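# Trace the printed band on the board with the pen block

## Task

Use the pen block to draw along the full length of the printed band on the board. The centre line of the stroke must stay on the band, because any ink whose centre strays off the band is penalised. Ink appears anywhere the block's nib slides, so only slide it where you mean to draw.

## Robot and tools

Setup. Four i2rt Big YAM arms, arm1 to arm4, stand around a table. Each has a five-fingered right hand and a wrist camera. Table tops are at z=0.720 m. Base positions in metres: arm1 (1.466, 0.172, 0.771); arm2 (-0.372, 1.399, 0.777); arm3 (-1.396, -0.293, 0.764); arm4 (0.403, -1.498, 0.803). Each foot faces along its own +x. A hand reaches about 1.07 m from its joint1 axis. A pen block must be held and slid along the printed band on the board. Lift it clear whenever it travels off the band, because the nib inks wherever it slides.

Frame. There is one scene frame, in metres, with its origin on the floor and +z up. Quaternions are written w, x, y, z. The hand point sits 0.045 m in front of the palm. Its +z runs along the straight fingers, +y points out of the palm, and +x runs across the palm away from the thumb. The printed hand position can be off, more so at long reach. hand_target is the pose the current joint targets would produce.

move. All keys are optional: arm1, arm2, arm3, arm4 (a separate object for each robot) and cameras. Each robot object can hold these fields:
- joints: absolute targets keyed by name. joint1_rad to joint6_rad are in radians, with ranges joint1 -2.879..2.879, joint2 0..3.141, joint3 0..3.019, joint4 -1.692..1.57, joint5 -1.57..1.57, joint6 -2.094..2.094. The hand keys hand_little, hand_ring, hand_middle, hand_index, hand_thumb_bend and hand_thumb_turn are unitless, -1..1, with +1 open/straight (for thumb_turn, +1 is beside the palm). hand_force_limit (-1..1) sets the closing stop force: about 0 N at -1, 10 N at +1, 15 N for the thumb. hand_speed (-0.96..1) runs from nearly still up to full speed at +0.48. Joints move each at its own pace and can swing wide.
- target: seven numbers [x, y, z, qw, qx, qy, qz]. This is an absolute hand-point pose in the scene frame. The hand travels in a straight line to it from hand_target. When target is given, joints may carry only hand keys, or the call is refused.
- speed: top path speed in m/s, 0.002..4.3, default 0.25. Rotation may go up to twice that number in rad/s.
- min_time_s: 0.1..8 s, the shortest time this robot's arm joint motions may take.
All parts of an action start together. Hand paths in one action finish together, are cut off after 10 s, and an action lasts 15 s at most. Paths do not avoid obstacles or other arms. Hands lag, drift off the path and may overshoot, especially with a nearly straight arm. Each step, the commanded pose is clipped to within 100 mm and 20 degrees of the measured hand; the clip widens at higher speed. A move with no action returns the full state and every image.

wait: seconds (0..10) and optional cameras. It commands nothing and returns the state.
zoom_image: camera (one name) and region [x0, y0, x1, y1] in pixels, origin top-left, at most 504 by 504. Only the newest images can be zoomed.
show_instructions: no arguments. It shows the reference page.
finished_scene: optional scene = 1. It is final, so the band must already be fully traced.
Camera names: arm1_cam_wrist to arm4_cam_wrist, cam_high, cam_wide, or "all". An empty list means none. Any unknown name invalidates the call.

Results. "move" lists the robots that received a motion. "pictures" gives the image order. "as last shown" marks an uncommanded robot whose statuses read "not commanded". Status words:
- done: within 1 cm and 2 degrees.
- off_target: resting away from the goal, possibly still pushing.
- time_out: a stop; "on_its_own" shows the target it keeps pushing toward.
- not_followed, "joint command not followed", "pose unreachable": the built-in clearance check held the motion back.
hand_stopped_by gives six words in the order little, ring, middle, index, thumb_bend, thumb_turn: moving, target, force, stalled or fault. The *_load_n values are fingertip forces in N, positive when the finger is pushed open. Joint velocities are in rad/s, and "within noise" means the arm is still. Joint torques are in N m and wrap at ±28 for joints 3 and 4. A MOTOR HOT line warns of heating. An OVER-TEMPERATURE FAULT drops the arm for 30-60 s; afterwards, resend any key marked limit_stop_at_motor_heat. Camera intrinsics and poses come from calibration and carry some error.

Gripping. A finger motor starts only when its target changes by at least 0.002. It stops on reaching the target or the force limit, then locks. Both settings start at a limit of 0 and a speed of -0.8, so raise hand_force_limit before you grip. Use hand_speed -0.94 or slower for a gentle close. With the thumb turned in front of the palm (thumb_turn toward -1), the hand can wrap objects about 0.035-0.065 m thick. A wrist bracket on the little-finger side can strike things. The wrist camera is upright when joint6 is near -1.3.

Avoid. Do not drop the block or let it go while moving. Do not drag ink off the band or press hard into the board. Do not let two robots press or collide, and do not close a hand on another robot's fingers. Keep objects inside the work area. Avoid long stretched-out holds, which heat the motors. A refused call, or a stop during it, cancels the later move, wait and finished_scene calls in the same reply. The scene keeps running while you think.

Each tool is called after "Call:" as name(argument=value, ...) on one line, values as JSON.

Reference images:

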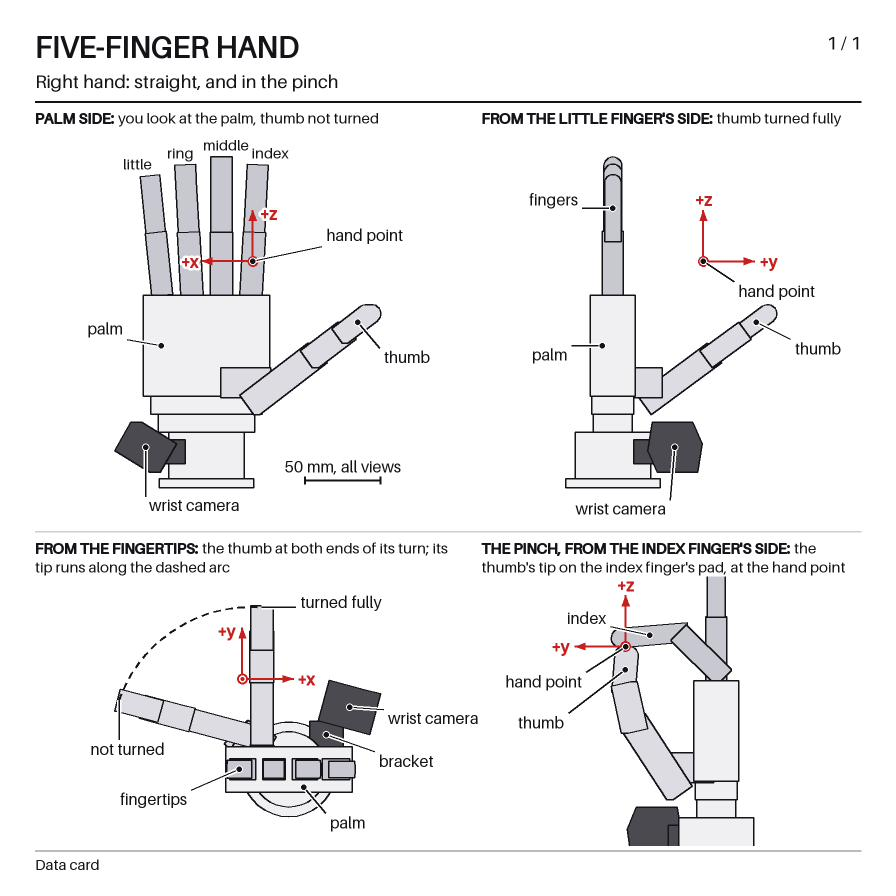

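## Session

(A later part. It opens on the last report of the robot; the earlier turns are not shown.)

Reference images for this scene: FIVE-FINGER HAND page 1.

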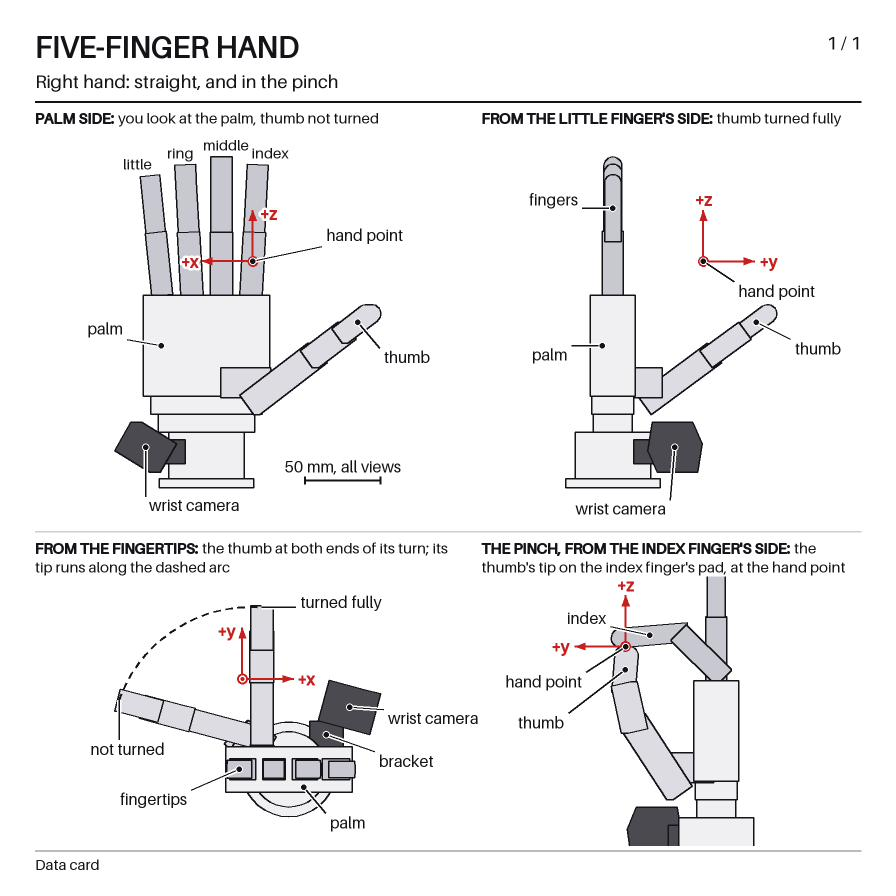

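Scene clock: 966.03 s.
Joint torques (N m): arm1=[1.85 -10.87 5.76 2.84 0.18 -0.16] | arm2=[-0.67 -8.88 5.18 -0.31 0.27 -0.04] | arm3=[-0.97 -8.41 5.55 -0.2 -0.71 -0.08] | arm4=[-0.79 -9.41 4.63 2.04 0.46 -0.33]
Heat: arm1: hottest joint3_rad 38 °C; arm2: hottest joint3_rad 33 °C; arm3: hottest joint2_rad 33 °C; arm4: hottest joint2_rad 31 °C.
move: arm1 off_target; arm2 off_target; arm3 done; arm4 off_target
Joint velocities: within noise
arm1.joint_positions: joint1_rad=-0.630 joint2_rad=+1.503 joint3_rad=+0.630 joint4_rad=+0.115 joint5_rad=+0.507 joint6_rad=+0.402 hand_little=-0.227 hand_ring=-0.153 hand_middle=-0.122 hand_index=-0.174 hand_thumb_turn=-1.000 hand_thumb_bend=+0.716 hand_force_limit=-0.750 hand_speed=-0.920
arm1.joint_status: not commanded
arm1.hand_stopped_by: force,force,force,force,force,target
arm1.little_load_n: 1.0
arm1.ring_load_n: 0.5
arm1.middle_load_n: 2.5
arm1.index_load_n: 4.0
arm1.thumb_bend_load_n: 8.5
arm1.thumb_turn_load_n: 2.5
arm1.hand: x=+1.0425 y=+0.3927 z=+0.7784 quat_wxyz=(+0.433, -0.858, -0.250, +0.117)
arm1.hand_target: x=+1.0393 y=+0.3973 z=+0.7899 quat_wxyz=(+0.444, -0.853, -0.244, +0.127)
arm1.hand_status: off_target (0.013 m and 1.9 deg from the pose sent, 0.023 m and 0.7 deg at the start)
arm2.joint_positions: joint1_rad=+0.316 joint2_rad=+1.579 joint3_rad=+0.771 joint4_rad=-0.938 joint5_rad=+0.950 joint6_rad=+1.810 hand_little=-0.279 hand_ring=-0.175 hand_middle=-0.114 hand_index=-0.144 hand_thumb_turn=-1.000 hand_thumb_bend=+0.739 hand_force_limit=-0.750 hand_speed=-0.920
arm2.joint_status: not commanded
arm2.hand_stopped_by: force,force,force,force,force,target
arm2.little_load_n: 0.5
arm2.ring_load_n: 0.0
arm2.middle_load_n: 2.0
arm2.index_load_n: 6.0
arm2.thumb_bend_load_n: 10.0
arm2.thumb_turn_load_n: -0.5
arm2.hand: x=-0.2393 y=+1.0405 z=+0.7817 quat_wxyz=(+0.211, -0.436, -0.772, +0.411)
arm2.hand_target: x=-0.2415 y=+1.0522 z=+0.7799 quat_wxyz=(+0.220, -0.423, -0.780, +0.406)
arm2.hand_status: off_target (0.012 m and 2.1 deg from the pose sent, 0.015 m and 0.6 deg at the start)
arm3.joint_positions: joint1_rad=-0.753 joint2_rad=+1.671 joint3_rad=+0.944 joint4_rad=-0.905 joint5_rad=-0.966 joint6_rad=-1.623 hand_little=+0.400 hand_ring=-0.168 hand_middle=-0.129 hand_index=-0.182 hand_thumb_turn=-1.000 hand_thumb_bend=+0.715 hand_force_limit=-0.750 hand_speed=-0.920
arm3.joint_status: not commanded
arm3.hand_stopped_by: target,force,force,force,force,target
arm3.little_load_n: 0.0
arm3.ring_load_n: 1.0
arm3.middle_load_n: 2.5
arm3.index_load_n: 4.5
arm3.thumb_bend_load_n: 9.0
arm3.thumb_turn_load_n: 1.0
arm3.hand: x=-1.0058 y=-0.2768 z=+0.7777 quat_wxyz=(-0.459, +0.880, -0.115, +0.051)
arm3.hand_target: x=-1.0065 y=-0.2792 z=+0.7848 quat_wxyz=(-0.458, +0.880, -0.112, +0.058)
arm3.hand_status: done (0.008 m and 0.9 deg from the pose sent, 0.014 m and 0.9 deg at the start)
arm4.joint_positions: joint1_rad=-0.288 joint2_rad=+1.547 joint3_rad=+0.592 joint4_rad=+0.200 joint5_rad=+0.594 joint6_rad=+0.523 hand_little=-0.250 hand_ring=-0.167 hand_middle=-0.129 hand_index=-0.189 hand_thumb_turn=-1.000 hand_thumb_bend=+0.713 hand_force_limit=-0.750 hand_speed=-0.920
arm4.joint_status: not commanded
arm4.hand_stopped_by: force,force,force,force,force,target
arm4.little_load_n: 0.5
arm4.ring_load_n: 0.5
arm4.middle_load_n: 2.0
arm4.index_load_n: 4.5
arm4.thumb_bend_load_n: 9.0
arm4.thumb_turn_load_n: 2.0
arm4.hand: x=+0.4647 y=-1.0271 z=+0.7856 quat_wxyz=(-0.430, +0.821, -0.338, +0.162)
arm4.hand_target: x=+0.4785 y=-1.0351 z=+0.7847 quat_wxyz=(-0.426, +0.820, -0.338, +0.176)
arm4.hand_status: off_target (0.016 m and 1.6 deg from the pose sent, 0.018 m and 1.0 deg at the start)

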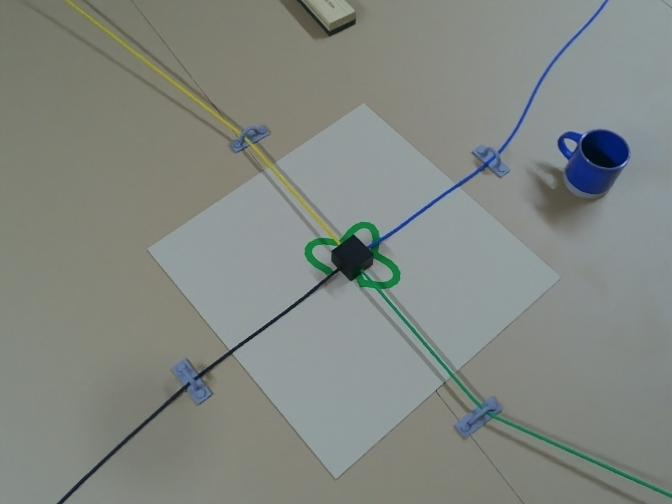

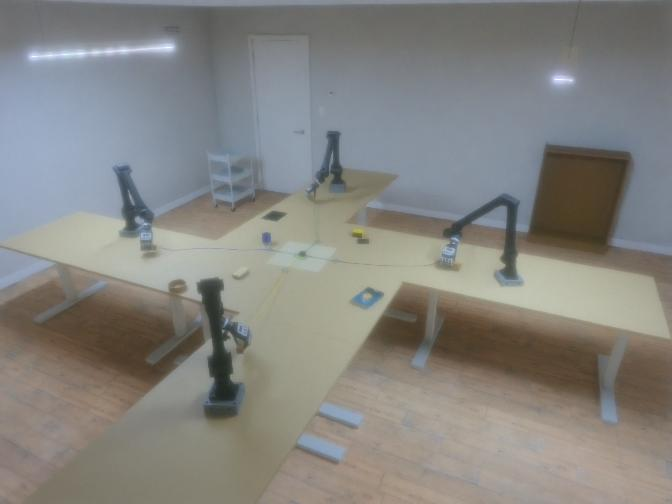

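Call:
move(arm1={"target": [1.0482, 0.4019, 0.790, 0.44313, -0.85123, -0.24408, 0.12706], "speed": 0.1}, arm3={"target": [-1.0112, -0.2808, 0.785, 0.45806, -0.87992, 0.11194, -0.05827], "speed": 0.1}, cameras=["cam_high"])

Call:
zoom_image(camera="cam_high", region=[322, 226, 382, 286])

Scene clock: 993.37 s.
Joint torques (N m): arm1=[1.67 -10.64 5.68 2.86 0.17 -0.17] | arm2=[-0.62 -8.82 5.14 -0.27 0.26 -0.06] | arm3=[-0.73 -8.76 5.53 -0.1 -0.71 -0.06] | arm4=[-0.85 -9.52 4.64 2.09 0.47 -0.33]
Heat: arm1: hottest joint3_rad 37 °C; arm2: hottest joint3_rad 33 °C; arm3: hottest joint2_rad 32 °C; arm4: hottest joint2_rad 32 °C.
move: arm1 off_target; arm3 done
Joint velocities: within noise
arm1.joint_positions: joint1_rad=-0.649 joint2_rad=+1.488 joint3_rad=+0.612 joint4_rad=+0.126 joint5_rad=+0.491 joint6_rad=+0.386 hand_little=-0.227 hand_ring=-0.153 hand_middle=-0.122 hand_index=-0.174 hand_thumb_turn=-1.000 hand_thumb_bend=+0.716 hand_force_limit=-0.750 hand_speed=-0.920
arm1.joint_status: not commanded
arm1.hand_stopped_by: force,force,force,force,force,target
arm1.little_load_n: 1.0
arm1.ring_load_n: 0.5
arm1.middle_load_n: 2.5
arm1.index_load_n: 4.0
arm1.thumb_bend_load_n: 8.5
arm1.thumb_turn_load_n: 2.5
arm1.hand: x=+1.0506 y=+0.3964 z=+0.7786 quat_wxyz=(+0.432, -0.858, -0.251, +0.118)
arm1.hand_target: x=+1.0482 y=+0.4020 z=+0.7899 quat_wxyz=(+0.444, -0.853, -0.244, +0.127)
arm1.hand_status: off_target (0.013 m and 2.0 deg from the pose sent, 0.016 m and 1.9 deg at the start)
arm2, arm4: as last shown
arm3.joint_positions: joint1_rad=-0.760 joint2_rad=+1.664 joint3_rad=+0.934 joint4_rad=-0.912 joint5_rad=-0.966 joint6_rad=-1.636 hand_little=+0.400 hand_ring=-0.168 hand_middle=-0.129 hand_index=-0.182 hand_thumb_turn=-1.000 hand_thumb_bend=+0.715 hand_force_limit=-0.750 hand_speed=-0.920
arm3.joint_status: not commanded
arm3.hand_stopped_by: target,force,force,force,force,target
arm3.little_load_n: 0.0
arm3.ring_load_n: 1.5
arm3.middle_load_n: 2.5
arm3.index_load_n: 4.5
arm3.thumb_bend_load_n: 9.0
arm3.thumb_turn_load_n: 0.5
arm3.hand: x=-1.0103 y=-0.2783 z=+0.7777 quat_wxyz=(-0.459, +0.880, -0.115, +0.052)
arm3.hand_target: x=-1.0112 y=-0.2808 z=+0.7848 quat_wxyz=(-0.458, +0.880, -0.112, +0.058)
arm3.hand_status: done (0.008 m and 0.8 deg from the pose sent, 0.010 m and 0.9 deg at the start)
arm4.ring_load_n: 0.0
arm4.thumb_turn_load_n: 1.5

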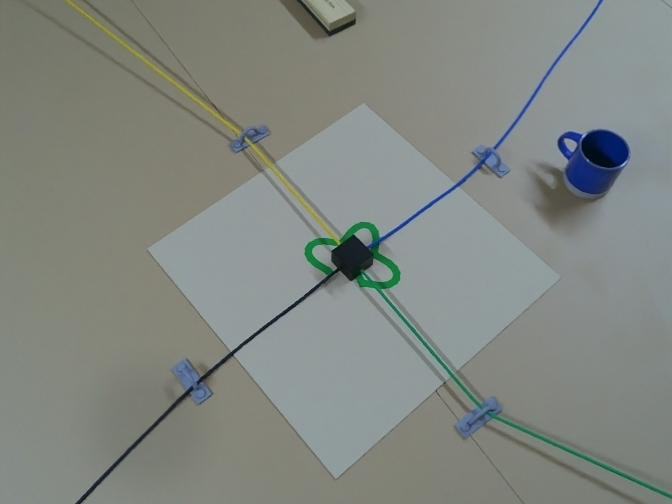

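Scaled by 8.400 from the camera's image (finer frame: 960x720).

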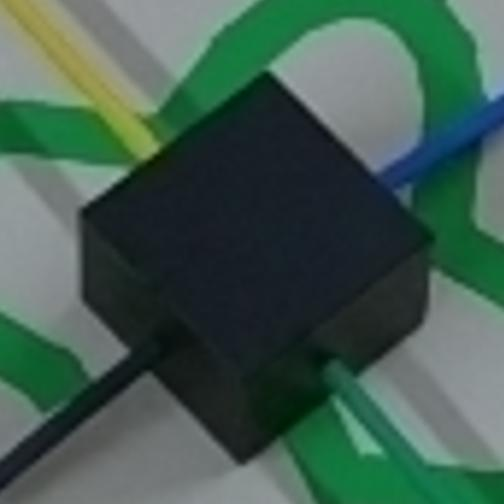

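Call:
move(arm1={"target": [1.0571, 0.4065, 0.790, 0.44313, -0.85123, -0.24408, 0.12706], "speed": 0.1}, arm3={"target": [-1.0160, -0.2823, 0.785, 0.45806, -0.87992, 0.11194, -0.05827], "speed": 0.1}, cameras=["cam_high"])

Call:
zoom_image(camera="cam_high", region=[322, 226, 382, 286])

Scene clock: 1000.17 s.
Joint torques (N m): arm1=[1.73 -10.46 5.7 2.86 0.16 -0.16] | arm2=[-0.73 -8.76 5.19 -0.32 0.26 -0.05] | arm3=[-1.08 -8.53 5.53 -0.17 -0.71 -0.05] | arm4=[-0.85 -9.52 4.62 2.07 0.46 -0.32]
Heat: arm1: hottest joint3_rad 37 °C; arm2: hottest joint3_rad 33 °C; arm3: hottest joint2_rad 33 °C; arm4: hottest joint2_rad 32 °C.
move: arm1 off_target; arm3 done
Joint velocities: within noise
arm1.joint_positions: joint1_rad=-0.671 joint2_rad=+1.472 joint3_rad=+0.594 joint4_rad=+0.136 joint5_rad=+0.474 joint6_rad=+0.370 hand_little=-0.227 hand_ring=-0.153 hand_middle=-0.122 hand_index=-0.174 hand_thumb_turn=-1.000 hand_thumb_bend=+0.716 hand_force_limit=-0.750 hand_speed=-0.920
arm1.joint_status: not commanded
arm1.hand_stopped_by: force,force,force,force,force,target
arm1.little_load_n: 1.0
arm1.ring_load_n: 0.5
arm1.middle_load_n: 2.5
arm1.index_load_n: 4.5
arm1.thumb_bend_load_n: 8.5
arm1.thumb_turn_load_n: 2.5
arm1.hand: x=+1.0593 y=+0.4008 z=+0.7788 quat_wxyz=(+0.432, -0.858, -0.251, +0.118)
arm1.hand_target: x=+1.0571 y=+0.4065 z=+0.7899 quat_wxyz=(+0.444, -0.853, -0.245, +0.127)
arm1.hand_status: off_target (0.013 m and 2.0 deg from the pose sent, 0.017 m and 2.0 deg at the start)
arm2, arm4: as last shown
arm2.middle_load_n: 2.5
arm2.thumb_bend_load_n: 9.5
arm3.joint_positions: joint1_rad=-0.766 joint2_rad=+1.656 joint3_rad=+0.925 joint4_rad=-0.919 joint5_rad=-0.965 joint6_rad=-1.649 hand_little=+0.400 hand_ring=-0.168 hand_middle=-0.129 hand_index=-0.182 hand_thumb_turn=-1.000 hand_thumb_bend=+0.715 hand_force_limit=-0.750 hand_speed=-0.920
arm3.joint_status: not commanded
arm3.hand_stopped_by: target,force,force,force,force,target
arm3.little_load_n: 0.0
arm3.ring_load_n: 1.5
arm3.middle_load_n: 2.5
arm3.index_load_n: 4.0
arm3.thumb_bend_load_n: 9.0
arm3.thumb_turn_load_n: 0.5
arm3.hand: x=-1.0149 y=-0.2798 z=+0.7780 quat_wxyz=(-0.459, +0.880, -0.114, +0.052)
arm3.hand_target: x=-1.0159 y=-0.2823 z=+0.7848 quat_wxyz=(-0.458, +0.880, -0.112, +0.058)
arm3.hand_status: done (0.008 m and 0.8 deg from the pose sent, 0.010 m and 0.8 deg at the start)
arm4.ring_load_n: 0.5

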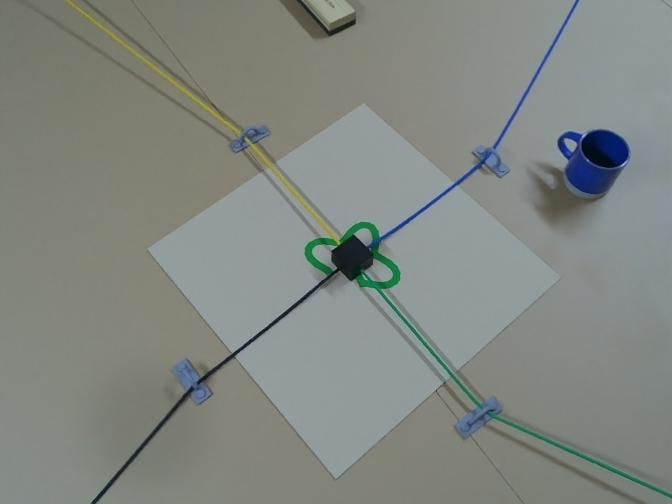

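Scaled by 8.400 from the camera's image (finer frame: 960x720).

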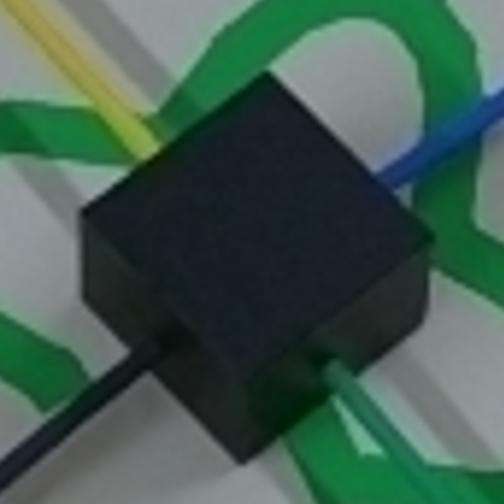

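Call:
move(arm1={"target": [1.0660, 0.4111, 0.790, 0.44313, -0.85123, -0.24408, 0.12706], "speed": 0.1}, arm3={"target": [-1.0208, -0.2838, 0.785, 0.45806, -0.87992, 0.11194, -0.05827], "speed": 0.1}, cameras=["cam_high", "cam_wide"])

Call:
zoom_image(camera="cam_high", region=[322, 226, 382, 286])

Scene clock: 1006.97 s.
Joint torques (N m): arm1=[1.49 -10.11 5.64 2.78 0.26 -0.21] | arm2=[-0.62 -8.88 5.19 -0.36 0.26 -0.05] | arm3=[-0.97 -8.35 5.38 -0.21 -0.68 -0.06] | arm4=[-0.85 -9.58 4.57 2.04 0.48 -0.34]
Heat: arm1: hottest joint3_rad 37 °C; arm2: hottest joint3_rad 33 °C; arm3: hottest joint2_rad 32 °C; arm4: hottest joint2_rad 32 °C.
move: arm1 off_target; arm3 done
Joint velocities: within noise
arm1.joint_positions: joint1_rad=-0.691 joint2_rad=+1.457 joint3_rad=+0.577 joint4_rad=+0.148 joint5_rad=+0.454 joint6_rad=+0.358 hand_little=-0.227 hand_ring=-0.153 hand_middle=-0.122 hand_index=-0.174 hand_thumb_turn=-1.000 hand_thumb_bend=+0.716 hand_force_limit=-0.750 hand_speed=-0.920
arm1.joint_status: not commanded
arm1.hand_stopped_by: force,force,force,force,force,target
arm1.little_load_n: 1.0
arm1.ring_load_n: 0.5
arm1.middle_load_n: 2.5
arm1.index_load_n: 4.5
arm1.thumb_bend_load_n: 8.5
arm1.thumb_turn_load_n: 2.5
arm1.hand: x=+1.0660 y=+0.4045 z=+0.7800 quat_wxyz=(+0.432, -0.858, -0.249, +0.122)
arm1.hand_target: x=+1.0661 y=+0.4111 z=+0.7899 quat_wxyz=(+0.444, -0.853, -0.244, +0.127)
arm1.hand_status: off_target (0.012 m and 1.7 deg from the pose sent, 0.017 m and 2.0 deg at the start)
arm2, arm4: as last shown
arm2.ring_load_n: 0.5
arm2.middle_load_n: 2.0
arm2.thumb_bend_load_n: 10.0
arm3.joint_positions: joint1_rad=-0.773 joint2_rad=+1.648 joint3_rad=+0.917 joint4_rad=-0.924 joint5_rad=-0.965 joint6_rad=-1.665 hand_little=+0.400 hand_ring=-0.168 hand_middle=-0.129 hand_index=-0.182 hand_thumb_turn=-1.000 hand_thumb_bend=+0.715 hand_force_limit=-0.750 hand_speed=-0.920
arm3.joint_status: not commanded
arm3.hand_stopped_by: target,force,force,force,force,target
arm3.little_load_n: 0.0
arm3.ring_load_n: 1.5
arm3.middle_load_n: 2.5
arm3.index_load_n: 4.0
arm3.thumb_bend_load_n: 9.0
arm3.thumb_turn_load_n: 0.5
arm3.hand: x=-1.0178 y=-0.2814 z=+0.7786 quat_wxyz=(-0.458, +0.880, -0.111, +0.055)
arm3.hand_target: x=-1.0208 y=-0.2837 z=+0.7848 quat_wxyz=(-0.458, +0.880, -0.112, +0.058)
arm3.hand_status: done (0.007 m and 0.4 deg from the pose sent, 0.010 m and 0.8 deg at the start)
arm4.ring_load_n: 0.0
arm4.middle_load_n: 1.5
arm4.thumb_turn_load_n: 2.0

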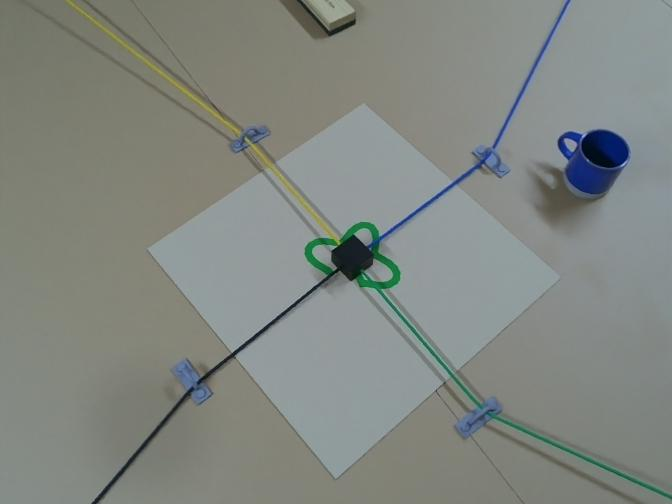

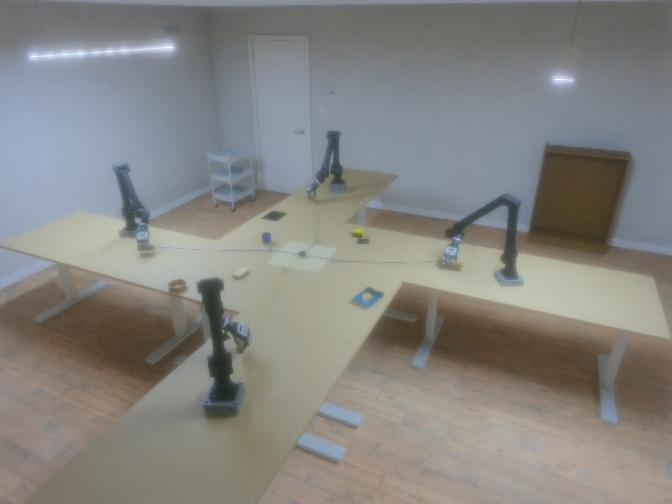

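Scaled by 8.400 from the camera's image (finer frame: 960x720).

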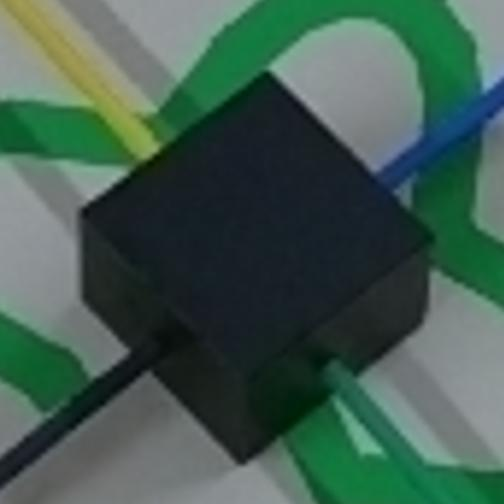

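Call:
move(arm2={"target": [-0.2371, 1.0328, 0.780, -0.22033, 0.42324, 0.77952, -0.4058], "speed": 0.1}, arm1={"target": [1.0617, 0.4088, 0.790, 0.44313, -0.85123, -0.24408, 0.12706], "speed": 0.1}, cameras=["cam_high"])

Call:
zoom_image(camera="cam_high", region=[322, 226, 382, 286])

Scene clock: 1055.00 s.
Joint torques (N m): arm1=[2.37 -9.52 6.17 2.56 0.46 -0.11] | arm2=[-2.73 -7.41 7.98 0.43 0.44 -0.2] | arm3=[-1.2 -8.23 5.34 -0.24 -0.67 -0.02] | arm4=[-0.91 -9.64 4.62 2.06 0.48 -0.33]
Heat: arm1: hottest joint3_rad 37 °C; arm2: hottest joint2_rad 32 °C; arm3: hottest joint2_rad 33 °C; arm4: hottest joint2_rad 32 °C.
move: arm1 off_target; arm2 done
Joint velocities: within noise
arm1.joint_positions: joint1_rad=-0.691 joint2_rad=+1.457 joint3_rad=+0.577 joint4_rad=+0.148 joint5_rad=+0.457 joint6_rad=+0.357 hand_little=-0.227 hand_ring=-0.153 hand_middle=-0.122 hand_index=-0.174 hand_thumb_turn=-1.000 hand_thumb_bend=+0.716 hand_force_limit=-0.750 hand_speed=-0.920
arm1.joint_status: not commanded
arm1.hand_stopped_by: force,force,force,force,force,target
arm1.little_load_n: 1.0
arm1.ring_load_n: 0.5
arm1.middle_load_n: 2.5
arm1.index_load_n: 4.5
arm1.thumb_bend_load_n: 8.5
arm1.thumb_turn_load_n: 2.5
arm1.hand: x=+1.0664 y=+0.4051 z=+0.7801 quat_wxyz=(+0.433, -0.858, -0.249, +0.121)
arm1.hand_target: x=+1.0618 y=+0.4088 z=+0.7900 quat_wxyz=(+0.444, -0.853, -0.244, +0.127)
arm1.hand_status: off_target (0.012 m and 1.7 deg from the pose sent, 0.012 m and 1.7 deg at the start)
arm2.joint_positions: joint1_rad=+0.315 joint2_rad=+1.589 joint3_rad=+0.775 joint4_rad=-0.934 joint5_rad=+0.951 joint6_rad=+1.785 hand_little=-0.279 hand_ring=-0.175 hand_middle=-0.114 hand_index=-0.144 hand_thumb_turn=-1.000 hand_thumb_bend=+0.739 hand_force_limit=-0.750 hand_speed=-0.920
arm2.joint_status: not commanded
arm2.hand_stopped_by: force,force,force,force,force,target
arm2.little_load_n: 0.0
arm2.ring_load_n: 0.0
arm2.middle_load_n: 2.0
arm2.index_load_n: 6.0
arm2.thumb_bend_load_n: 10.0
arm2.thumb_turn_load_n: 0.0
arm2.hand: x=-0.2389 y=+1.0403 z=+0.7789 quat_wxyz=(+0.217, -0.427, -0.777, +0.408)
arm2.hand_target: x=-0.2372 y=+1.0329 z=+0.7801 quat_wxyz=(+0.220, -0.423, -0.779, +0.406)
arm2.hand_status: done (0.008 m and 0.7 deg from the pose sent, 0.008 m and 2.1 deg at the start)
arm3, arm4: as last shown
arm3.ring_load_n: 2.0
arm4.middle_load_n: 2.0
arm4.thumb_turn_load_n: 1.5

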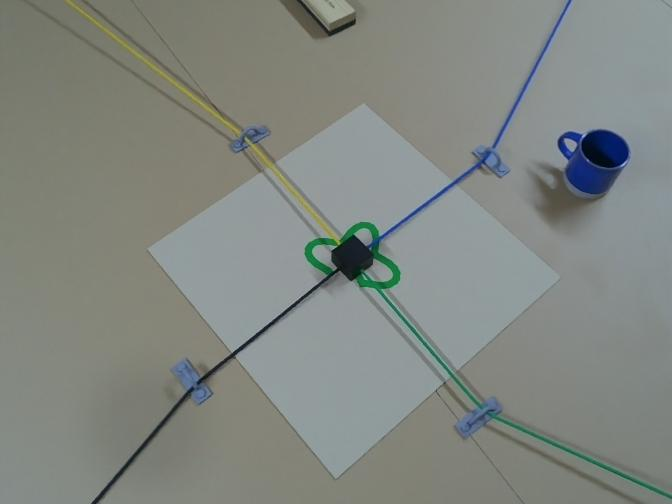

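Scaled by 8.400 from the camera's image (finer frame: 960x720).

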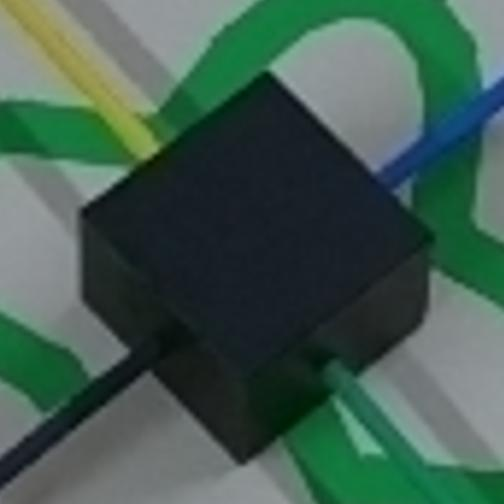

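Call:
move(arm2={"target": [-0.2348, 1.0250, 0.780, -0.22033, 0.42324, 0.77952, -0.4058], "speed": 0.1}, arm1={"target": [1.0582, 0.4070, 0.790, 0.44313, -0.85123, -0.24408, 0.12706], "speed": 0.1}, cameras=["cam_high"])

Call:
zoom_image(camera="cam_high", region=[322, 226, 382, 286])

Scene clock: 1062.20 s.
Joint torques (N m): arm1=[2.78 -9.11 6.64 2.37 0.46 -0.05] | arm2=[-2.84 -7.59 8.62 0.68 0.49 -0.16] | arm3=[-0.97 -8.47 5.33 -0.4 -0.68 -0.05] | arm4=[-0.79 -9.58 4.59 2.07 0.47 -0.32]
Heat: arm1: hottest joint3_rad 37 °C; arm2: hottest joint3_rad 33 °C; arm3: hottest joint2_rad 33 °C; arm4: hottest joint2_rad 32 °C.
move: arm1 off_target; arm2 off_target
Joint velocities: within noise
arm1.joint_positions: joint1_rad=-0.688 joint2_rad=+1.457 joint3_rad=+0.577 joint4_rad=+0.148 joint5_rad=+0.464 joint6_rad=+0.357 hand_little=-0.227 hand_ring=-0.153 hand_middle=-0.122 hand_index=-0.174 hand_thumb_turn=-1.000 hand_thumb_bend=+0.716 hand_force_limit=-0.750 hand_speed=-0.920
arm1.joint_status: not commanded
arm1.hand_stopped_by: force,force,force,force,force,target
arm1.little_load_n: 0.5
arm1.ring_load_n: 0.0
arm1.middle_load_n: 2.5
arm1.index_load_n: 4.5
arm1.thumb_bend_load_n: 8.5
arm1.thumb_turn_load_n: 2.5
arm1.hand: x=+1.0664 y=+0.4048 z=+0.7803 quat_wxyz=(+0.435, -0.857, -0.249, +0.119)
arm1.hand_target: x=+1.0584 y=+0.4068 z=+0.7900 quat_wxyz=(+0.444, -0.853, -0.245, +0.127)
arm1.hand_status: off_target (0.013 m and 1.6 deg from the pose sent, 0.013 m and 1.7 deg at the start)
arm2.joint_positions: joint1_rad=+0.307 joint2_rad=+1.604 joint3_rad=+0.783 joint4_rad=-0.933 joint5_rad=+0.951 joint6_rad=+1.761 hand_little=-0.279 hand_ring=-0.175 hand_middle=-0.114 hand_index=-0.144 hand_thumb_turn=-1.000 hand_thumb_bend=+0.739 hand_force_limit=-0.750 hand_speed=-0.920
arm2.joint_status: not commanded
arm2.hand_stopped_by: force,force,force,force,force,target
arm2.little_load_n: 0.5
arm2.ring_load_n: 0.5
arm2.middle_load_n: 2.0
arm2.index_load_n: 5.0
arm2.thumb_bend_load_n: 10.0
arm2.thumb_turn_load_n: -1.0
arm2.hand: x=-0.2405 y=+1.0387 z=+0.7757 quat_wxyz=(+0.225, -0.419, -0.781, +0.404)
arm2.hand_target: x=-0.2351 y=+1.0253 z=+0.7803 quat_wxyz=(+0.220, -0.423, -0.779, +0.406)
arm2.hand_status: off_target (0.015 m and 0.8 deg from the pose sent, 0.016 m and 0.7 deg at the start)
arm3, arm4: as last shown
arm4.ring_load_n: 0.5

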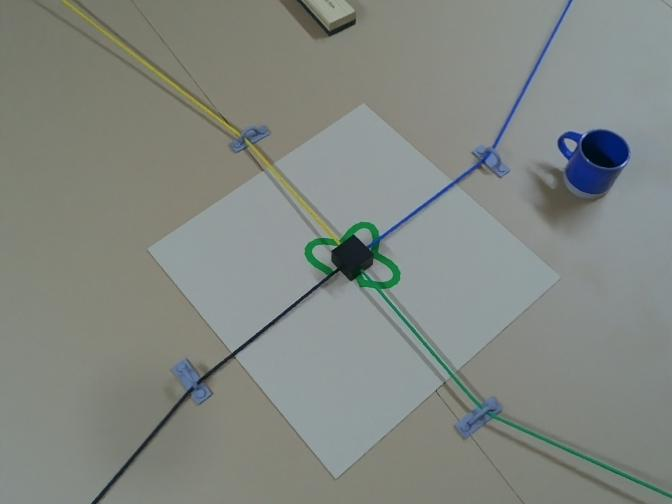

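Scaled by 8.400 from the camera's image (finer frame: 960x720).

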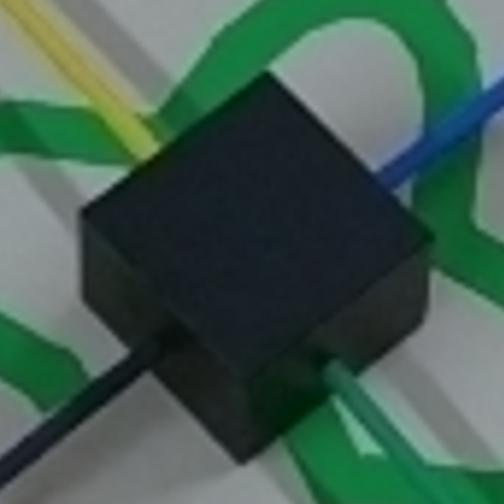

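Call:
move(arm2={"target": [-0.2321, 1.0157, 0.780, -0.22033, 0.42324, 0.77952, -0.4058], "speed": 0.1}, arm1={"target": [1.0530, 0.4040, 0.790, 0.44313, -0.85123, -0.24408, 0.12706], "speed": 0.1}, cameras=["cam_high"])

Call:
zoom_image(camera="cam_high", region=[322, 226, 382, 286])

Scene clock: 1066.93 s.
Joint torques (N m): arm1=[2.96 -8.47 7.31 2.07 0.36 0.02] | arm2=[-3.08 -7.82 8.9 0.75 0.55 -0.09] | arm3=[-1.32 -7.94 5.2 -0.28 -0.69 -0.03] | arm4=[-0.62 -9.41 4.96 2.06 0.46 -0.29]
Heat: arm1: hottest joint3_rad 37 °C; arm2: hottest joint3_rad 33 °C; arm3: hottest joint2_rad 33 °C; arm4: hottest joint2_rad 32 °C.
move: arm1 off_target; arm2 off_target
Joint velocities: within noise
arm1.joint_positions: joint1_rad=-0.676 joint2_rad=+1.457 joint3_rad=+0.577 joint4_rad=+0.148 joint5_rad=+0.477 joint6_rad=+0.362 hand_little=-0.227 hand_ring=-0.153 hand_middle=-0.122 hand_index=-0.174 hand_thumb_turn=-1.000 hand_thumb_bend=+0.716 hand_force_limit=-0.750 hand_speed=-0.920
arm1.joint_status: not commanded
arm1.hand_stopped_by: force,force,force,force,force,target
arm1.little_load_n: 1.0
arm1.ring_load_n: 0.5
arm1.middle_load_n: 2.5
arm1.index_load_n: 4.5
arm1.thumb_bend_load_n: 8.5
arm1.thumb_turn_load_n: 2.5
arm1.hand: x=+1.0649 y=+0.4023 z=+0.7808 quat_wxyz=(+0.437, -0.856, -0.249, +0.118)
arm1.hand_target: x=+1.0534 y=+0.4039 z=+0.7901 quat_wxyz=(+0.444, -0.853, -0.244, +0.127)
arm1.hand_status: off_target (0.015 m and 1.5 deg from the pose sent, 0.017 m and 1.6 deg at the start)
arm2.joint_positions: joint1_rad=+0.297 joint2_rad=+1.620 joint3_rad=+0.802 joint4_rad=-0.928 joint5_rad=+0.951 joint6_rad=+1.738 hand_little=-0.279 hand_ring=-0.175 hand_middle=-0.114 hand_index=-0.144 hand_thumb_turn=-1.000 hand_thumb_bend=+0.739 hand_force_limit=-0.750 hand_speed=-0.920
arm2.joint_status: not commanded
arm2.hand_stopped_by: force,force,force,force,force,target
arm2.little_load_n: 1.0
arm2.ring_load_n: 0.5
arm2.middle_load_n: 2.0
arm2.index_load_n: 5.0
arm2.thumb_bend_load_n: 10.0
arm2.thumb_turn_load_n: -1.0
arm2.hand: x=-0.2388 y=+1.0321 z=+0.7744 quat_wxyz=(+0.229, -0.416, -0.783, +0.402)
arm2.hand_target: x=-0.2324 y=+1.0163 z=+0.7804 quat_wxyz=(+0.220, -0.423, -0.779, +0.406)
arm2.hand_status: off_target (0.019 m and 1.4 deg from the pose sent, 0.025 m and 0.8 deg at the start)
arm3, arm4: as last shown
arm3.ring_load_n: 1.5
arm4.joint_positions: joint1_rad=-0.291 joint2_rad=+1.547 joint3_rad=+0.587 joint4_rad=+0.200 joint5_rad=+0.594 joint6_rad=+0.519 hand_little=-0.250 hand_ring=-0.167 hand_middle=-0.129 hand_index=-0.189 hand_thumb_turn=-1.000 hand_thumb_bend=+0.713 hand_force_limit=-0.750 hand_speed=-0.920
arm4.ring_load_n: 0.0
arm4.middle_load_n: 1.5
arm4.hand: x=+0.4664 y=-1.0302 z=+0.7836 quat_wxyz=(-0.427, +0.822, -0.337, +0.165)
arm4.hand_target: x=+0.4784 y=-1.0351 z=+0.7847 quat_wxyz=(-0.426, +0.820, -0.338, +0.176)

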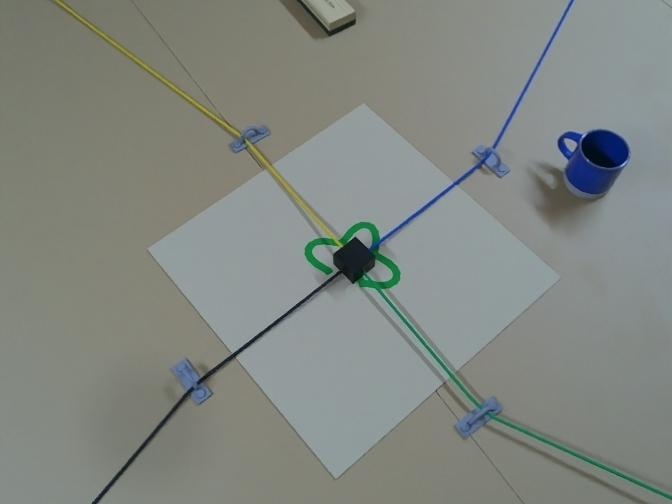

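Scaled by 8.400 from the camera's image (finer frame: 960x720).

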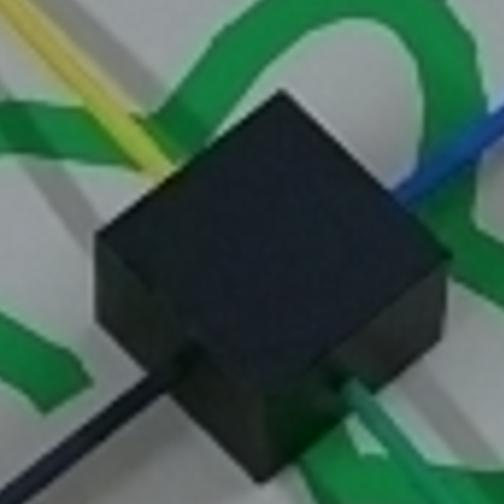

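Call:
move(arm2={"target": [-0.2299, 1.0080, 0.780, -0.22033, 0.42324, 0.77952, -0.4058], "speed": 0.1}, arm1={"target": [1.0494, 0.4021, 0.790, 0.44313, -0.85123, -0.24408, 0.12706], "speed": 0.1}, arm4={"target": [0.4809, -1.0385, 0.785, 0.42692, -0.82008, 0.33801, -0.17596], "speed": 0.1}, cameras=["cam_high"])

Call:
zoom_image(camera="cam_high", region=[322, 226, 382, 286])

Scene clock: 1076.00 s.
Joint torques (N m): arm1=[2.96 -8 7.79 1.87 0.36 0.02] | arm2=[-3.08 -8 8.94 0.81 0.57 -0.06] | arm3=[-1.32 -8 5.38 -0.36 -0.68 -0.05] | arm4=[-0.56 -9.41 4.96 2.33 0.37 -0.29]
Heat: arm1: hottest joint3_rad 38 °C; arm2: hottest joint3_rad 33 °C; arm3: hottest joint2_rad 33 °C; arm4: hottest joint2_rad 32 °C.
move: arm1 off_target; arm2 off_target; arm4 off_target
Joint velocities: within noise
arm1.joint_positions: joint1_rad=-0.668 joint2_rad=+1.457 joint3_rad=+0.577 joint4_rad=+0.148 joint5_rad=+0.484 joint6_rad=+0.368 hand_little=-0.227 hand_ring=-0.153 hand_middle=-0.122 hand_index=-0.174 hand_thumb_turn=-1.000 hand_thumb_bend=+0.716 hand_force_limit=-0.750 hand_speed=-0.920
arm1.joint_status: not commanded
arm1.hand_stopped_by: force,force,force,force,force,target
arm1.little_load_n: 1.0
arm1.ring_load_n: 0.5
arm1.middle_load_n: 2.5
arm1.index_load_n: 4.5
arm1.thumb_bend_load_n: 8.5
arm1.thumb_turn_load_n: 2.5
arm1.hand: x=+1.0634 y=+0.4000 z=+0.7812 quat_wxyz=(+0.438, -0.856, -0.248, +0.118)
arm1.hand_target: x=+1.0499 y=+0.4019 z=+0.7902 quat_wxyz=(+0.444, -0.853, -0.244, +0.127)
arm1.hand_status: off_target (0.017 m and 1.3 deg from the pose sent, 0.018 m and 1.5 deg at the start)
arm2.joint_positions: joint1_rad=+0.289 joint2_rad=+1.634 joint3_rad=+0.822 joint4_rad=-0.922 joint5_rad=+0.951 joint6_rad=+1.724 hand_little=-0.279 hand_ring=-0.175 hand_middle=-0.114 hand_index=-0.144 hand_thumb_turn=-1.000 hand_thumb_bend=+0.739 hand_force_limit=-0.750 hand_speed=-0.920
arm2.joint_status: not commanded
arm2.hand_stopped_by: force,force,force,force,force,target
arm2.little_load_n: 1.0
arm2.ring_load_n: 0.5
arm2.middle_load_n: 1.5
arm2.index_load_n: 5.0
arm2.thumb_bend_load_n: 10.0
arm2.thumb_turn_load_n: -1.0
arm2.hand: x=-0.2362 y=+1.0246 z=+0.7745 quat_wxyz=(+0.228, -0.416, -0.784, +0.401)
arm2.hand_target: x=-0.2302 y=+1.0085 z=+0.7805 quat_wxyz=(+0.220, -0.423, -0.779, +0.406)
arm2.hand_status: off_target (0.019 m and 1.4 deg from the pose sent, 0.026 m and 1.4 deg at the start)
arm3: as last shown
arm3.middle_load_n: 3.0
arm3.index_load_n: 4.5
arm4.joint_positions: joint1_rad=-0.299 joint2_rad=+1.543 joint3_rad=+0.576 joint4_rad=+0.200 joint5_rad=+0.592 joint6_rad=+0.512 hand_little=-0.250 hand_ring=-0.167 hand_middle=-0.129 hand_index=-0.189 hand_thumb_turn=-1.000 hand_thumb_bend=+0.713 hand_force_limit=-0.750 hand_speed=-0.920
arm4.joint_status: not commanded
arm4.hand_stopped_by: force,force,force,force,force,target
arm4.little_load_n: 1.0
arm4.ring_load_n: 0.5
arm4.middle_load_n: 1.5
arm4.index_load_n: 4.0
arm4.thumb_bend_load_n: 9.0
arm4.thumb_turn_load_n: 1.5
arm4.hand: x=+0.4699 y=-1.0362 z=+0.7810 quat_wxyz=(-0.423, +0.824, -0.337, +0.168)
arm4.hand_target: x=+0.4807 y=-1.0386 z=+0.7848 quat_wxyz=(-0.427, +0.820, -0.338, +0.176)
arm4.hand_status: off_target (0.012 m and 1.1 deg from the pose sent, 0.017 m and 1.3 deg at the start)

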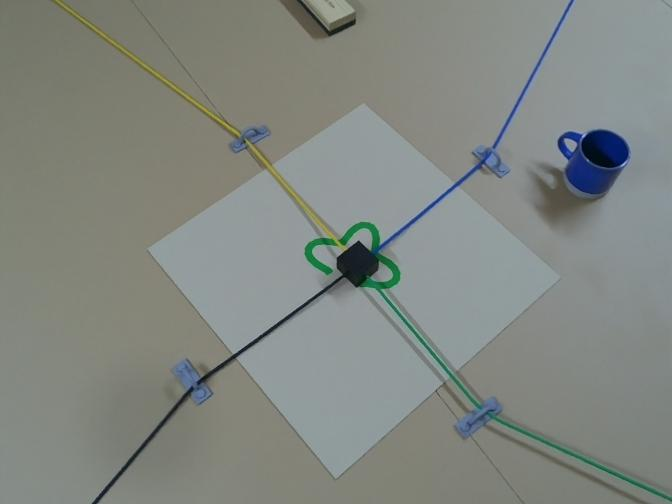

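Scaled by 8.400 from the camera's image (finer frame: 960x720).

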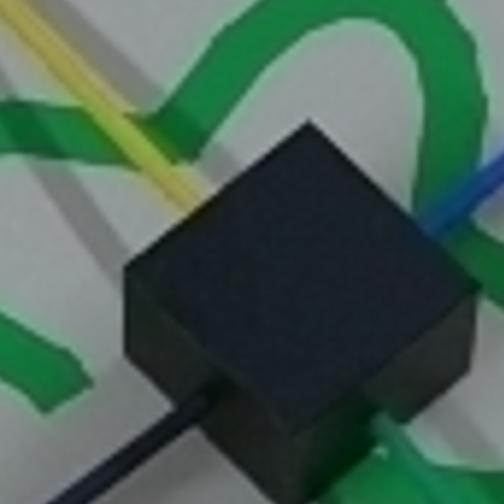

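Call:
move(arm2={"target": [-0.2277, 1.0003, 0.780, -0.22033, 0.42324, 0.77952, -0.4058], "speed": 0.1}, arm1={"target": [1.0450, 0.3998, 0.790, 0.44313, -0.85123, -0.24408, 0.12706], "speed": 0.1}, arm4={"target": [0.4845, -1.0445, 0.785, 0.42692, -0.82008, 0.33801, -0.17596], "speed": 0.1}, arm3={"target": [-1.0256, -0.2853, 0.785, 0.45806, -0.87992, 0.11194, -0.05827], "speed": 0.1}, cameras=["cam_high"])

Call:
zoom_image(camera="cam_high", region=[322, 226, 382, 286])

Scene clock: 1083.67 s.
Joint torques (N m): arm1=[2.9 -7.71 8.35 1.74 0.36 0.02] | arm2=[-3.08 -8.41 8.99 0.88 0.6 -0.06] | arm3=[-1.08 -8.18 5.2 -0.29 -0.68 -0.03] | arm4=[-0.5 -9.35 4.98 2.39 0.35 -0.27]
Heat: arm1: hottest joint3_rad 38 °C; arm2: hottest joint3_rad 34 °C; arm3: hottest joint2_rad 33 °C; arm4: hottest joint2_rad 32 °C.
move: arm1 off_target; arm2 off_target; arm3 done; arm4 off_target
Joint velocities: within noise
arm1.joint_positions: joint1_rad=-0.656 joint2_rad=+1.460 joint3_rad=+0.577 joint4_rad=+0.145 joint5_rad=+0.493 joint6_rad=+0.376 hand_little=-0.227 hand_ring=-0.153 hand_middle=-0.122 hand_index=-0.174 hand_thumb_turn=-1.000 hand_thumb_bend=+0.716 hand_force_limit=-0.750 hand_speed=-0.920
arm1.joint_status: not commanded
arm1.hand_stopped_by: force,force,force,force,force,target
arm1.little_load_n: 1.0
arm1.ring_load_n: 0.5
arm1.middle_load_n: 2.5
arm1.index_load_n: 4.0
arm1.thumb_bend_load_n: 8.5
arm1.thumb_turn_load_n: 2.5
arm1.hand: x=+1.0621 y=+0.3958 z=+0.7795 quat_wxyz=(+0.437, -0.856, -0.249, +0.117)
arm1.hand_target: x=+1.0457 y=+0.3995 z=+0.7903 quat_wxyz=(+0.444, -0.853, -0.244, +0.127)
arm1.hand_status: off_target (0.020 m and 1.5 deg from the pose sent, 0.020 m and 1.3 deg at the start)
arm2.joint_positions: joint1_rad=+0.282 joint2_rad=+1.648 joint3_rad=+0.840 joint4_rad=-0.916 joint5_rad=+0.951 joint6_rad=+1.711 hand_little=-0.279 hand_ring=-0.175 hand_middle=-0.114 hand_index=-0.144 hand_thumb_turn=-1.000 hand_thumb_bend=+0.739 hand_force_limit=-0.750 hand_speed=-0.920
arm2.joint_status: not commanded
arm2.hand_stopped_by: force,force,force,force,force,target
arm2.little_load_n: 1.0
arm2.ring_load_n: 0.5
arm2.middle_load_n: 2.0
arm2.index_load_n: 5.0
arm2.thumb_bend_load_n: 10.0
arm2.thumb_turn_load_n: -1.0
arm2.hand: x=-0.2338 y=+1.0173 z=+0.7742 quat_wxyz=(+0.228, -0.416, -0.784, +0.400)
arm2.hand_target: x=-0.2280 y=+1.0009 z=+0.7803 quat_wxyz=(+0.220, -0.423, -0.780, +0.406)
arm2.hand_status: off_target (0.019 m and 1.5 deg from the pose sent, 0.026 m and 1.4 deg at the start)
arm3.joint_positions: joint1_rad=-0.779 joint2_rad=+1.641 joint3_rad=+0.908 joint4_rad=-0.932 joint5_rad=-0.965 joint6_rad=-1.680 hand_little=+0.400 hand_ring=-0.168 hand_middle=-0.129 hand_index=-0.182 hand_thumb_turn=-1.000 hand_thumb_bend=+0.715 hand_force_limit=-0.750 hand_speed=-0.920
arm3.joint_status: not commanded
arm3.hand_stopped_by: target,force,force,force,force,target
arm3.little_load_n: 0.0
arm3.ring_load_n: 2.0
arm3.middle_load_n: 3.0
arm3.index_load_n: 4.0
arm3.thumb_bend_load_n: 9.0
arm3.thumb_turn_load_n: 0.0
arm3.hand: x=-1.0217 y=-0.2829 z=+0.7791 quat_wxyz=(-0.458, +0.880, -0.109, +0.056)
arm3.hand_target: x=-1.0255 y=-0.2851 z=+0.7849 quat_wxyz=(-0.458, +0.880, -0.112, +0.058)
arm3.hand_status: done (0.007 m and 0.4 deg from the pose sent, 0.011 m and 0.4 deg at the start)
arm4.joint_positions: joint1_rad=-0.311 joint2_rad=+1.530 joint3_rad=+0.559 joint4_rad=+0.208 joint5_rad=+0.584 joint6_rad=+0.502 hand_little=-0.250 hand_ring=-0.167 hand_middle=-0.129 hand_index=-0.189 hand_thumb_turn=-1.000 hand_thumb_bend=+0.713 hand_force_limit=-0.750 hand_speed=-0.920
arm4.joint_status: not commanded
arm4.hand_stopped_by: force,force,force,force,force,target
arm4.little_load_n: 1.0
arm4.ring_load_n: 0.5
arm4.middle_load_n: 1.5
arm4.index_load_n: 4.0
arm4.thumb_bend_load_n: 9.0
arm4.thumb_turn_load_n: 1.5
arm4.hand: x=+0.4741 y=-1.0427 z=+0.7809 quat_wxyz=(-0.423, +0.824, -0.337, +0.169)
arm4.hand_target: x=+0.4843 y=-1.0446 z=+0.7848 quat_wxyz=(-0.427, +0.820, -0.338, +0.176)
arm4.hand_status: off_target (0.011 m and 1.0 deg from the pose sent, 0.017 m and 1.1 deg at the start)

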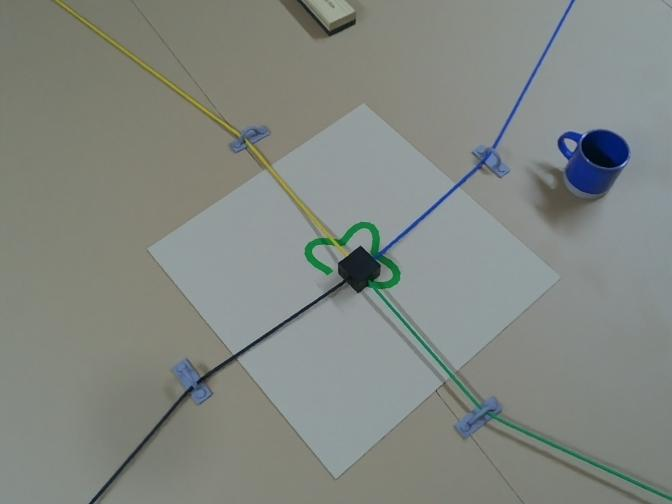

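Scaled by 8.400 from the camera's image (finer frame: 960x720).

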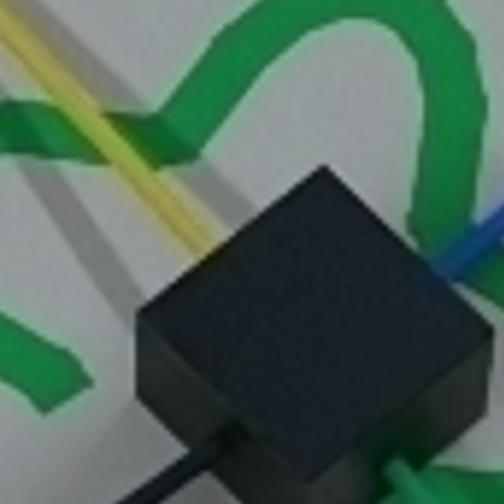

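Call:
move(arm2={"target": [-0.2252, 0.9917, 0.780, -0.22033, 0.42324, 0.77952, -0.4058], "speed": 0.1}, arm1={"target": [1.0410, 0.3978, 0.790, 0.44313, -0.85123, -0.24408, 0.12706], "speed": 0.1}, arm4={"target": [0.4886, -1.0512, 0.785, 0.42692, -0.82008, 0.33801, -0.17596], "speed": 0.1}, arm3={"target": [-1.0275, -0.2859, 0.785, 0.45806, -0.87992, 0.11194, -0.05827], "speed": 0.1}, cameras=["cam_high"])

Call:
zoom_image(camera="cam_high", region=[322, 236, 382, 296])

Scene clock: 1092.23 s.
Joint torques (N m): arm1=[2.9 -7.77 8.84 1.72 0.38 0.02] | arm2=[-3.02 -8.53 9.1 0.84 0.61 -0.07] | arm3=[-1.08 -8 5.22 -0.4 -0.66 0.01] | arm4=[-0.44 -9.11 4.93 2.35 0.36 -0.27]
Heat: arm1: hottest joint3_rad 39 °C; arm2: hottest joint3_rad 35 °C; arm3: hottest joint2_rad 33 °C; arm4: hottest joint2_rad 31 °C.
move: arm1 off_target; arm2 off_target; arm3 done; arm4 off_target
Joint velocities: within noise
arm1.joint_positions: joint1_rad=-0.646 joint2_rad=+1.466 joint3_rad=+0.577 joint4_rad=+0.140 joint5_rad=+0.499 joint6_rad=+0.384 hand_little=-0.227 hand_ring=-0.153 hand_middle=-0.122 hand_index=-0.174 hand_thumb_turn=-1.000 hand_thumb_bend=+0.716 hand_force_limit=-0.750 hand_speed=-0.920
arm1.joint_status: not commanded
arm1.hand_stopped_by: force,force,force,force,force,target
arm1.little_load_n: 1.0
arm1.ring_load_n: 0.0
arm1.middle_load_n: 2.5
arm1.index_load_n: 4.0
arm1.thumb_bend_load_n: 8.5
arm1.thumb_turn_load_n: 2.5
arm1.hand: x=+1.0619 y=+0.3923 z=+0.7766 quat_wxyz=(+0.435, -0.857, -0.250, +0.115)
arm1.hand_target: x=+1.0419 y=+0.3973 z=+0.7906 quat_wxyz=(+0.444, -0.853, -0.244, +0.127)
arm1.hand_status: off_target (0.025 m and 1.9 deg from the pose sent, 0.024 m and 1.5 deg at the start)
arm2.joint_positions: joint1_rad=+0.273 joint2_rad=+1.663 joint3_rad=+0.862 joint4_rad=-0.910 joint5_rad=+0.952 joint6_rad=+1.696 hand_little=-0.279 hand_ring=-0.175 hand_middle=-0.114 hand_index=-0.144 hand_thumb_turn=-1.000 hand_thumb_bend=+0.739 hand_force_limit=-0.750 hand_speed=-0.920
arm2.joint_status: not commanded
arm2.hand_stopped_by: force,force,force,force,force,target
arm2.little_load_n: 1.0
arm2.ring_load_n: 0.5
arm2.middle_load_n: 1.5
arm2.index_load_n: 5.0
arm2.thumb_bend_load_n: 10.5
arm2.thumb_turn_load_n: -1.5
arm2.hand: x=-0.2313 y=+1.0090 z=+0.7741 quat_wxyz=(+0.228, -0.416, -0.784, +0.400)
arm2.hand_target: x=-0.2255 y=+0.9922 z=+0.7805 quat_wxyz=(+0.220, -0.423, -0.779, +0.406)
arm2.hand_status: off_target (0.019 m and 1.5 deg from the pose sent, 0.028 m and 1.5 deg at the start)
arm3.joint_positions: joint1_rad=-0.782 joint2_rad=+1.638 joint3_rad=+0.905 joint4_rad=-0.934 joint5_rad=-0.965 joint6_rad=-1.686 hand_little=+0.400 hand_ring=-0.167 hand_middle=-0.129 hand_index=-0.182 hand_thumb_turn=-1.000 hand_thumb_bend=+0.715 hand_force_limit=-0.750 hand_speed=-0.920
arm3.joint_status: not commanded
arm3.hand_stopped_by: target,force,force,force,force,target
arm3.little_load_n: 0.0
arm3.ring_load_n: 2.0
arm3.middle_load_n: 2.5
arm3.index_load_n: 4.0
arm3.thumb_bend_load_n: 9.0
arm3.thumb_turn_load_n: 0.0
arm3.hand: x=-1.0232 y=-0.2835 z=+0.7792 quat_wxyz=(-0.458, +0.880, -0.109, +0.057)
arm3.hand_target: x=-1.0274 y=-0.2858 z=+0.7849 quat_wxyz=(-0.458, +0.880, -0.112, +0.058)
arm3.hand_status: done (0.008 m and 0.4 deg from the pose sent, 0.009 m and 0.4 deg at the start)
arm4.joint_positions: joint1_rad=-0.323 joint2_rad=+1.516 joint3_rad=+0.542 joint4_rad=+0.220 joint5_rad=+0.574 joint6_rad=+0.492 hand_little=-0.250 hand_ring=-0.167 hand_middle=-0.129 hand_index=-0.189 hand_thumb_turn=-1.000 hand_thumb_bend=+0.713 hand_force_limit=-0.750 hand_speed=-0.920
arm4.joint_status: not commanded
arm4.hand_stopped_by: force,force,force,force,force,target
arm4.little_load_n: 0.5
arm4.ring_load_n: 0.5
arm4.middle_load_n: 1.5
arm4.index_load_n: 4.0
arm4.thumb_bend_load_n: 9.0
arm4.thumb_turn_load_n: 1.0
arm4.hand: x=+0.4780 y=-1.0484 z=+0.7816 quat_wxyz=(-0.424, +0.824, -0.337, +0.168)
arm4.hand_target: x=+0.4885 y=-1.0512 z=+0.7849 quat_wxyz=(-0.427, +0.820, -0.338, +0.176)
arm4.hand_status: off_target (0.012 m and 1.1 deg from the pose sent, 0.017 m and 1.0 deg at the start)

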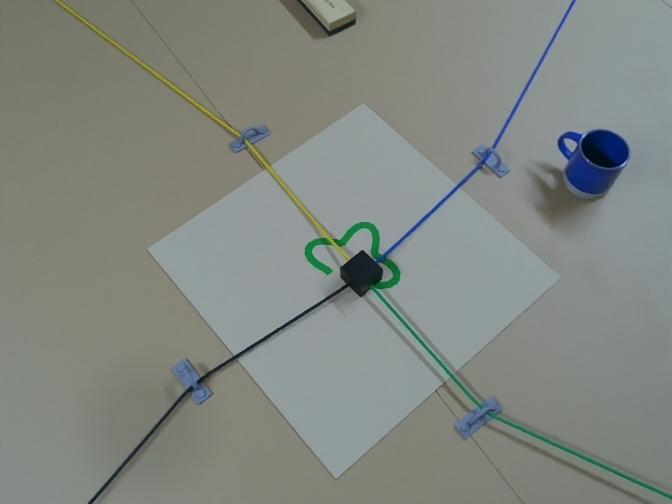

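Scaled by 8.400 from the camera's image (finer frame: 960x720).

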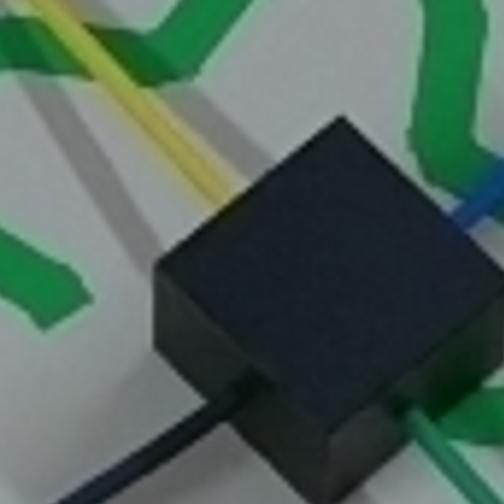

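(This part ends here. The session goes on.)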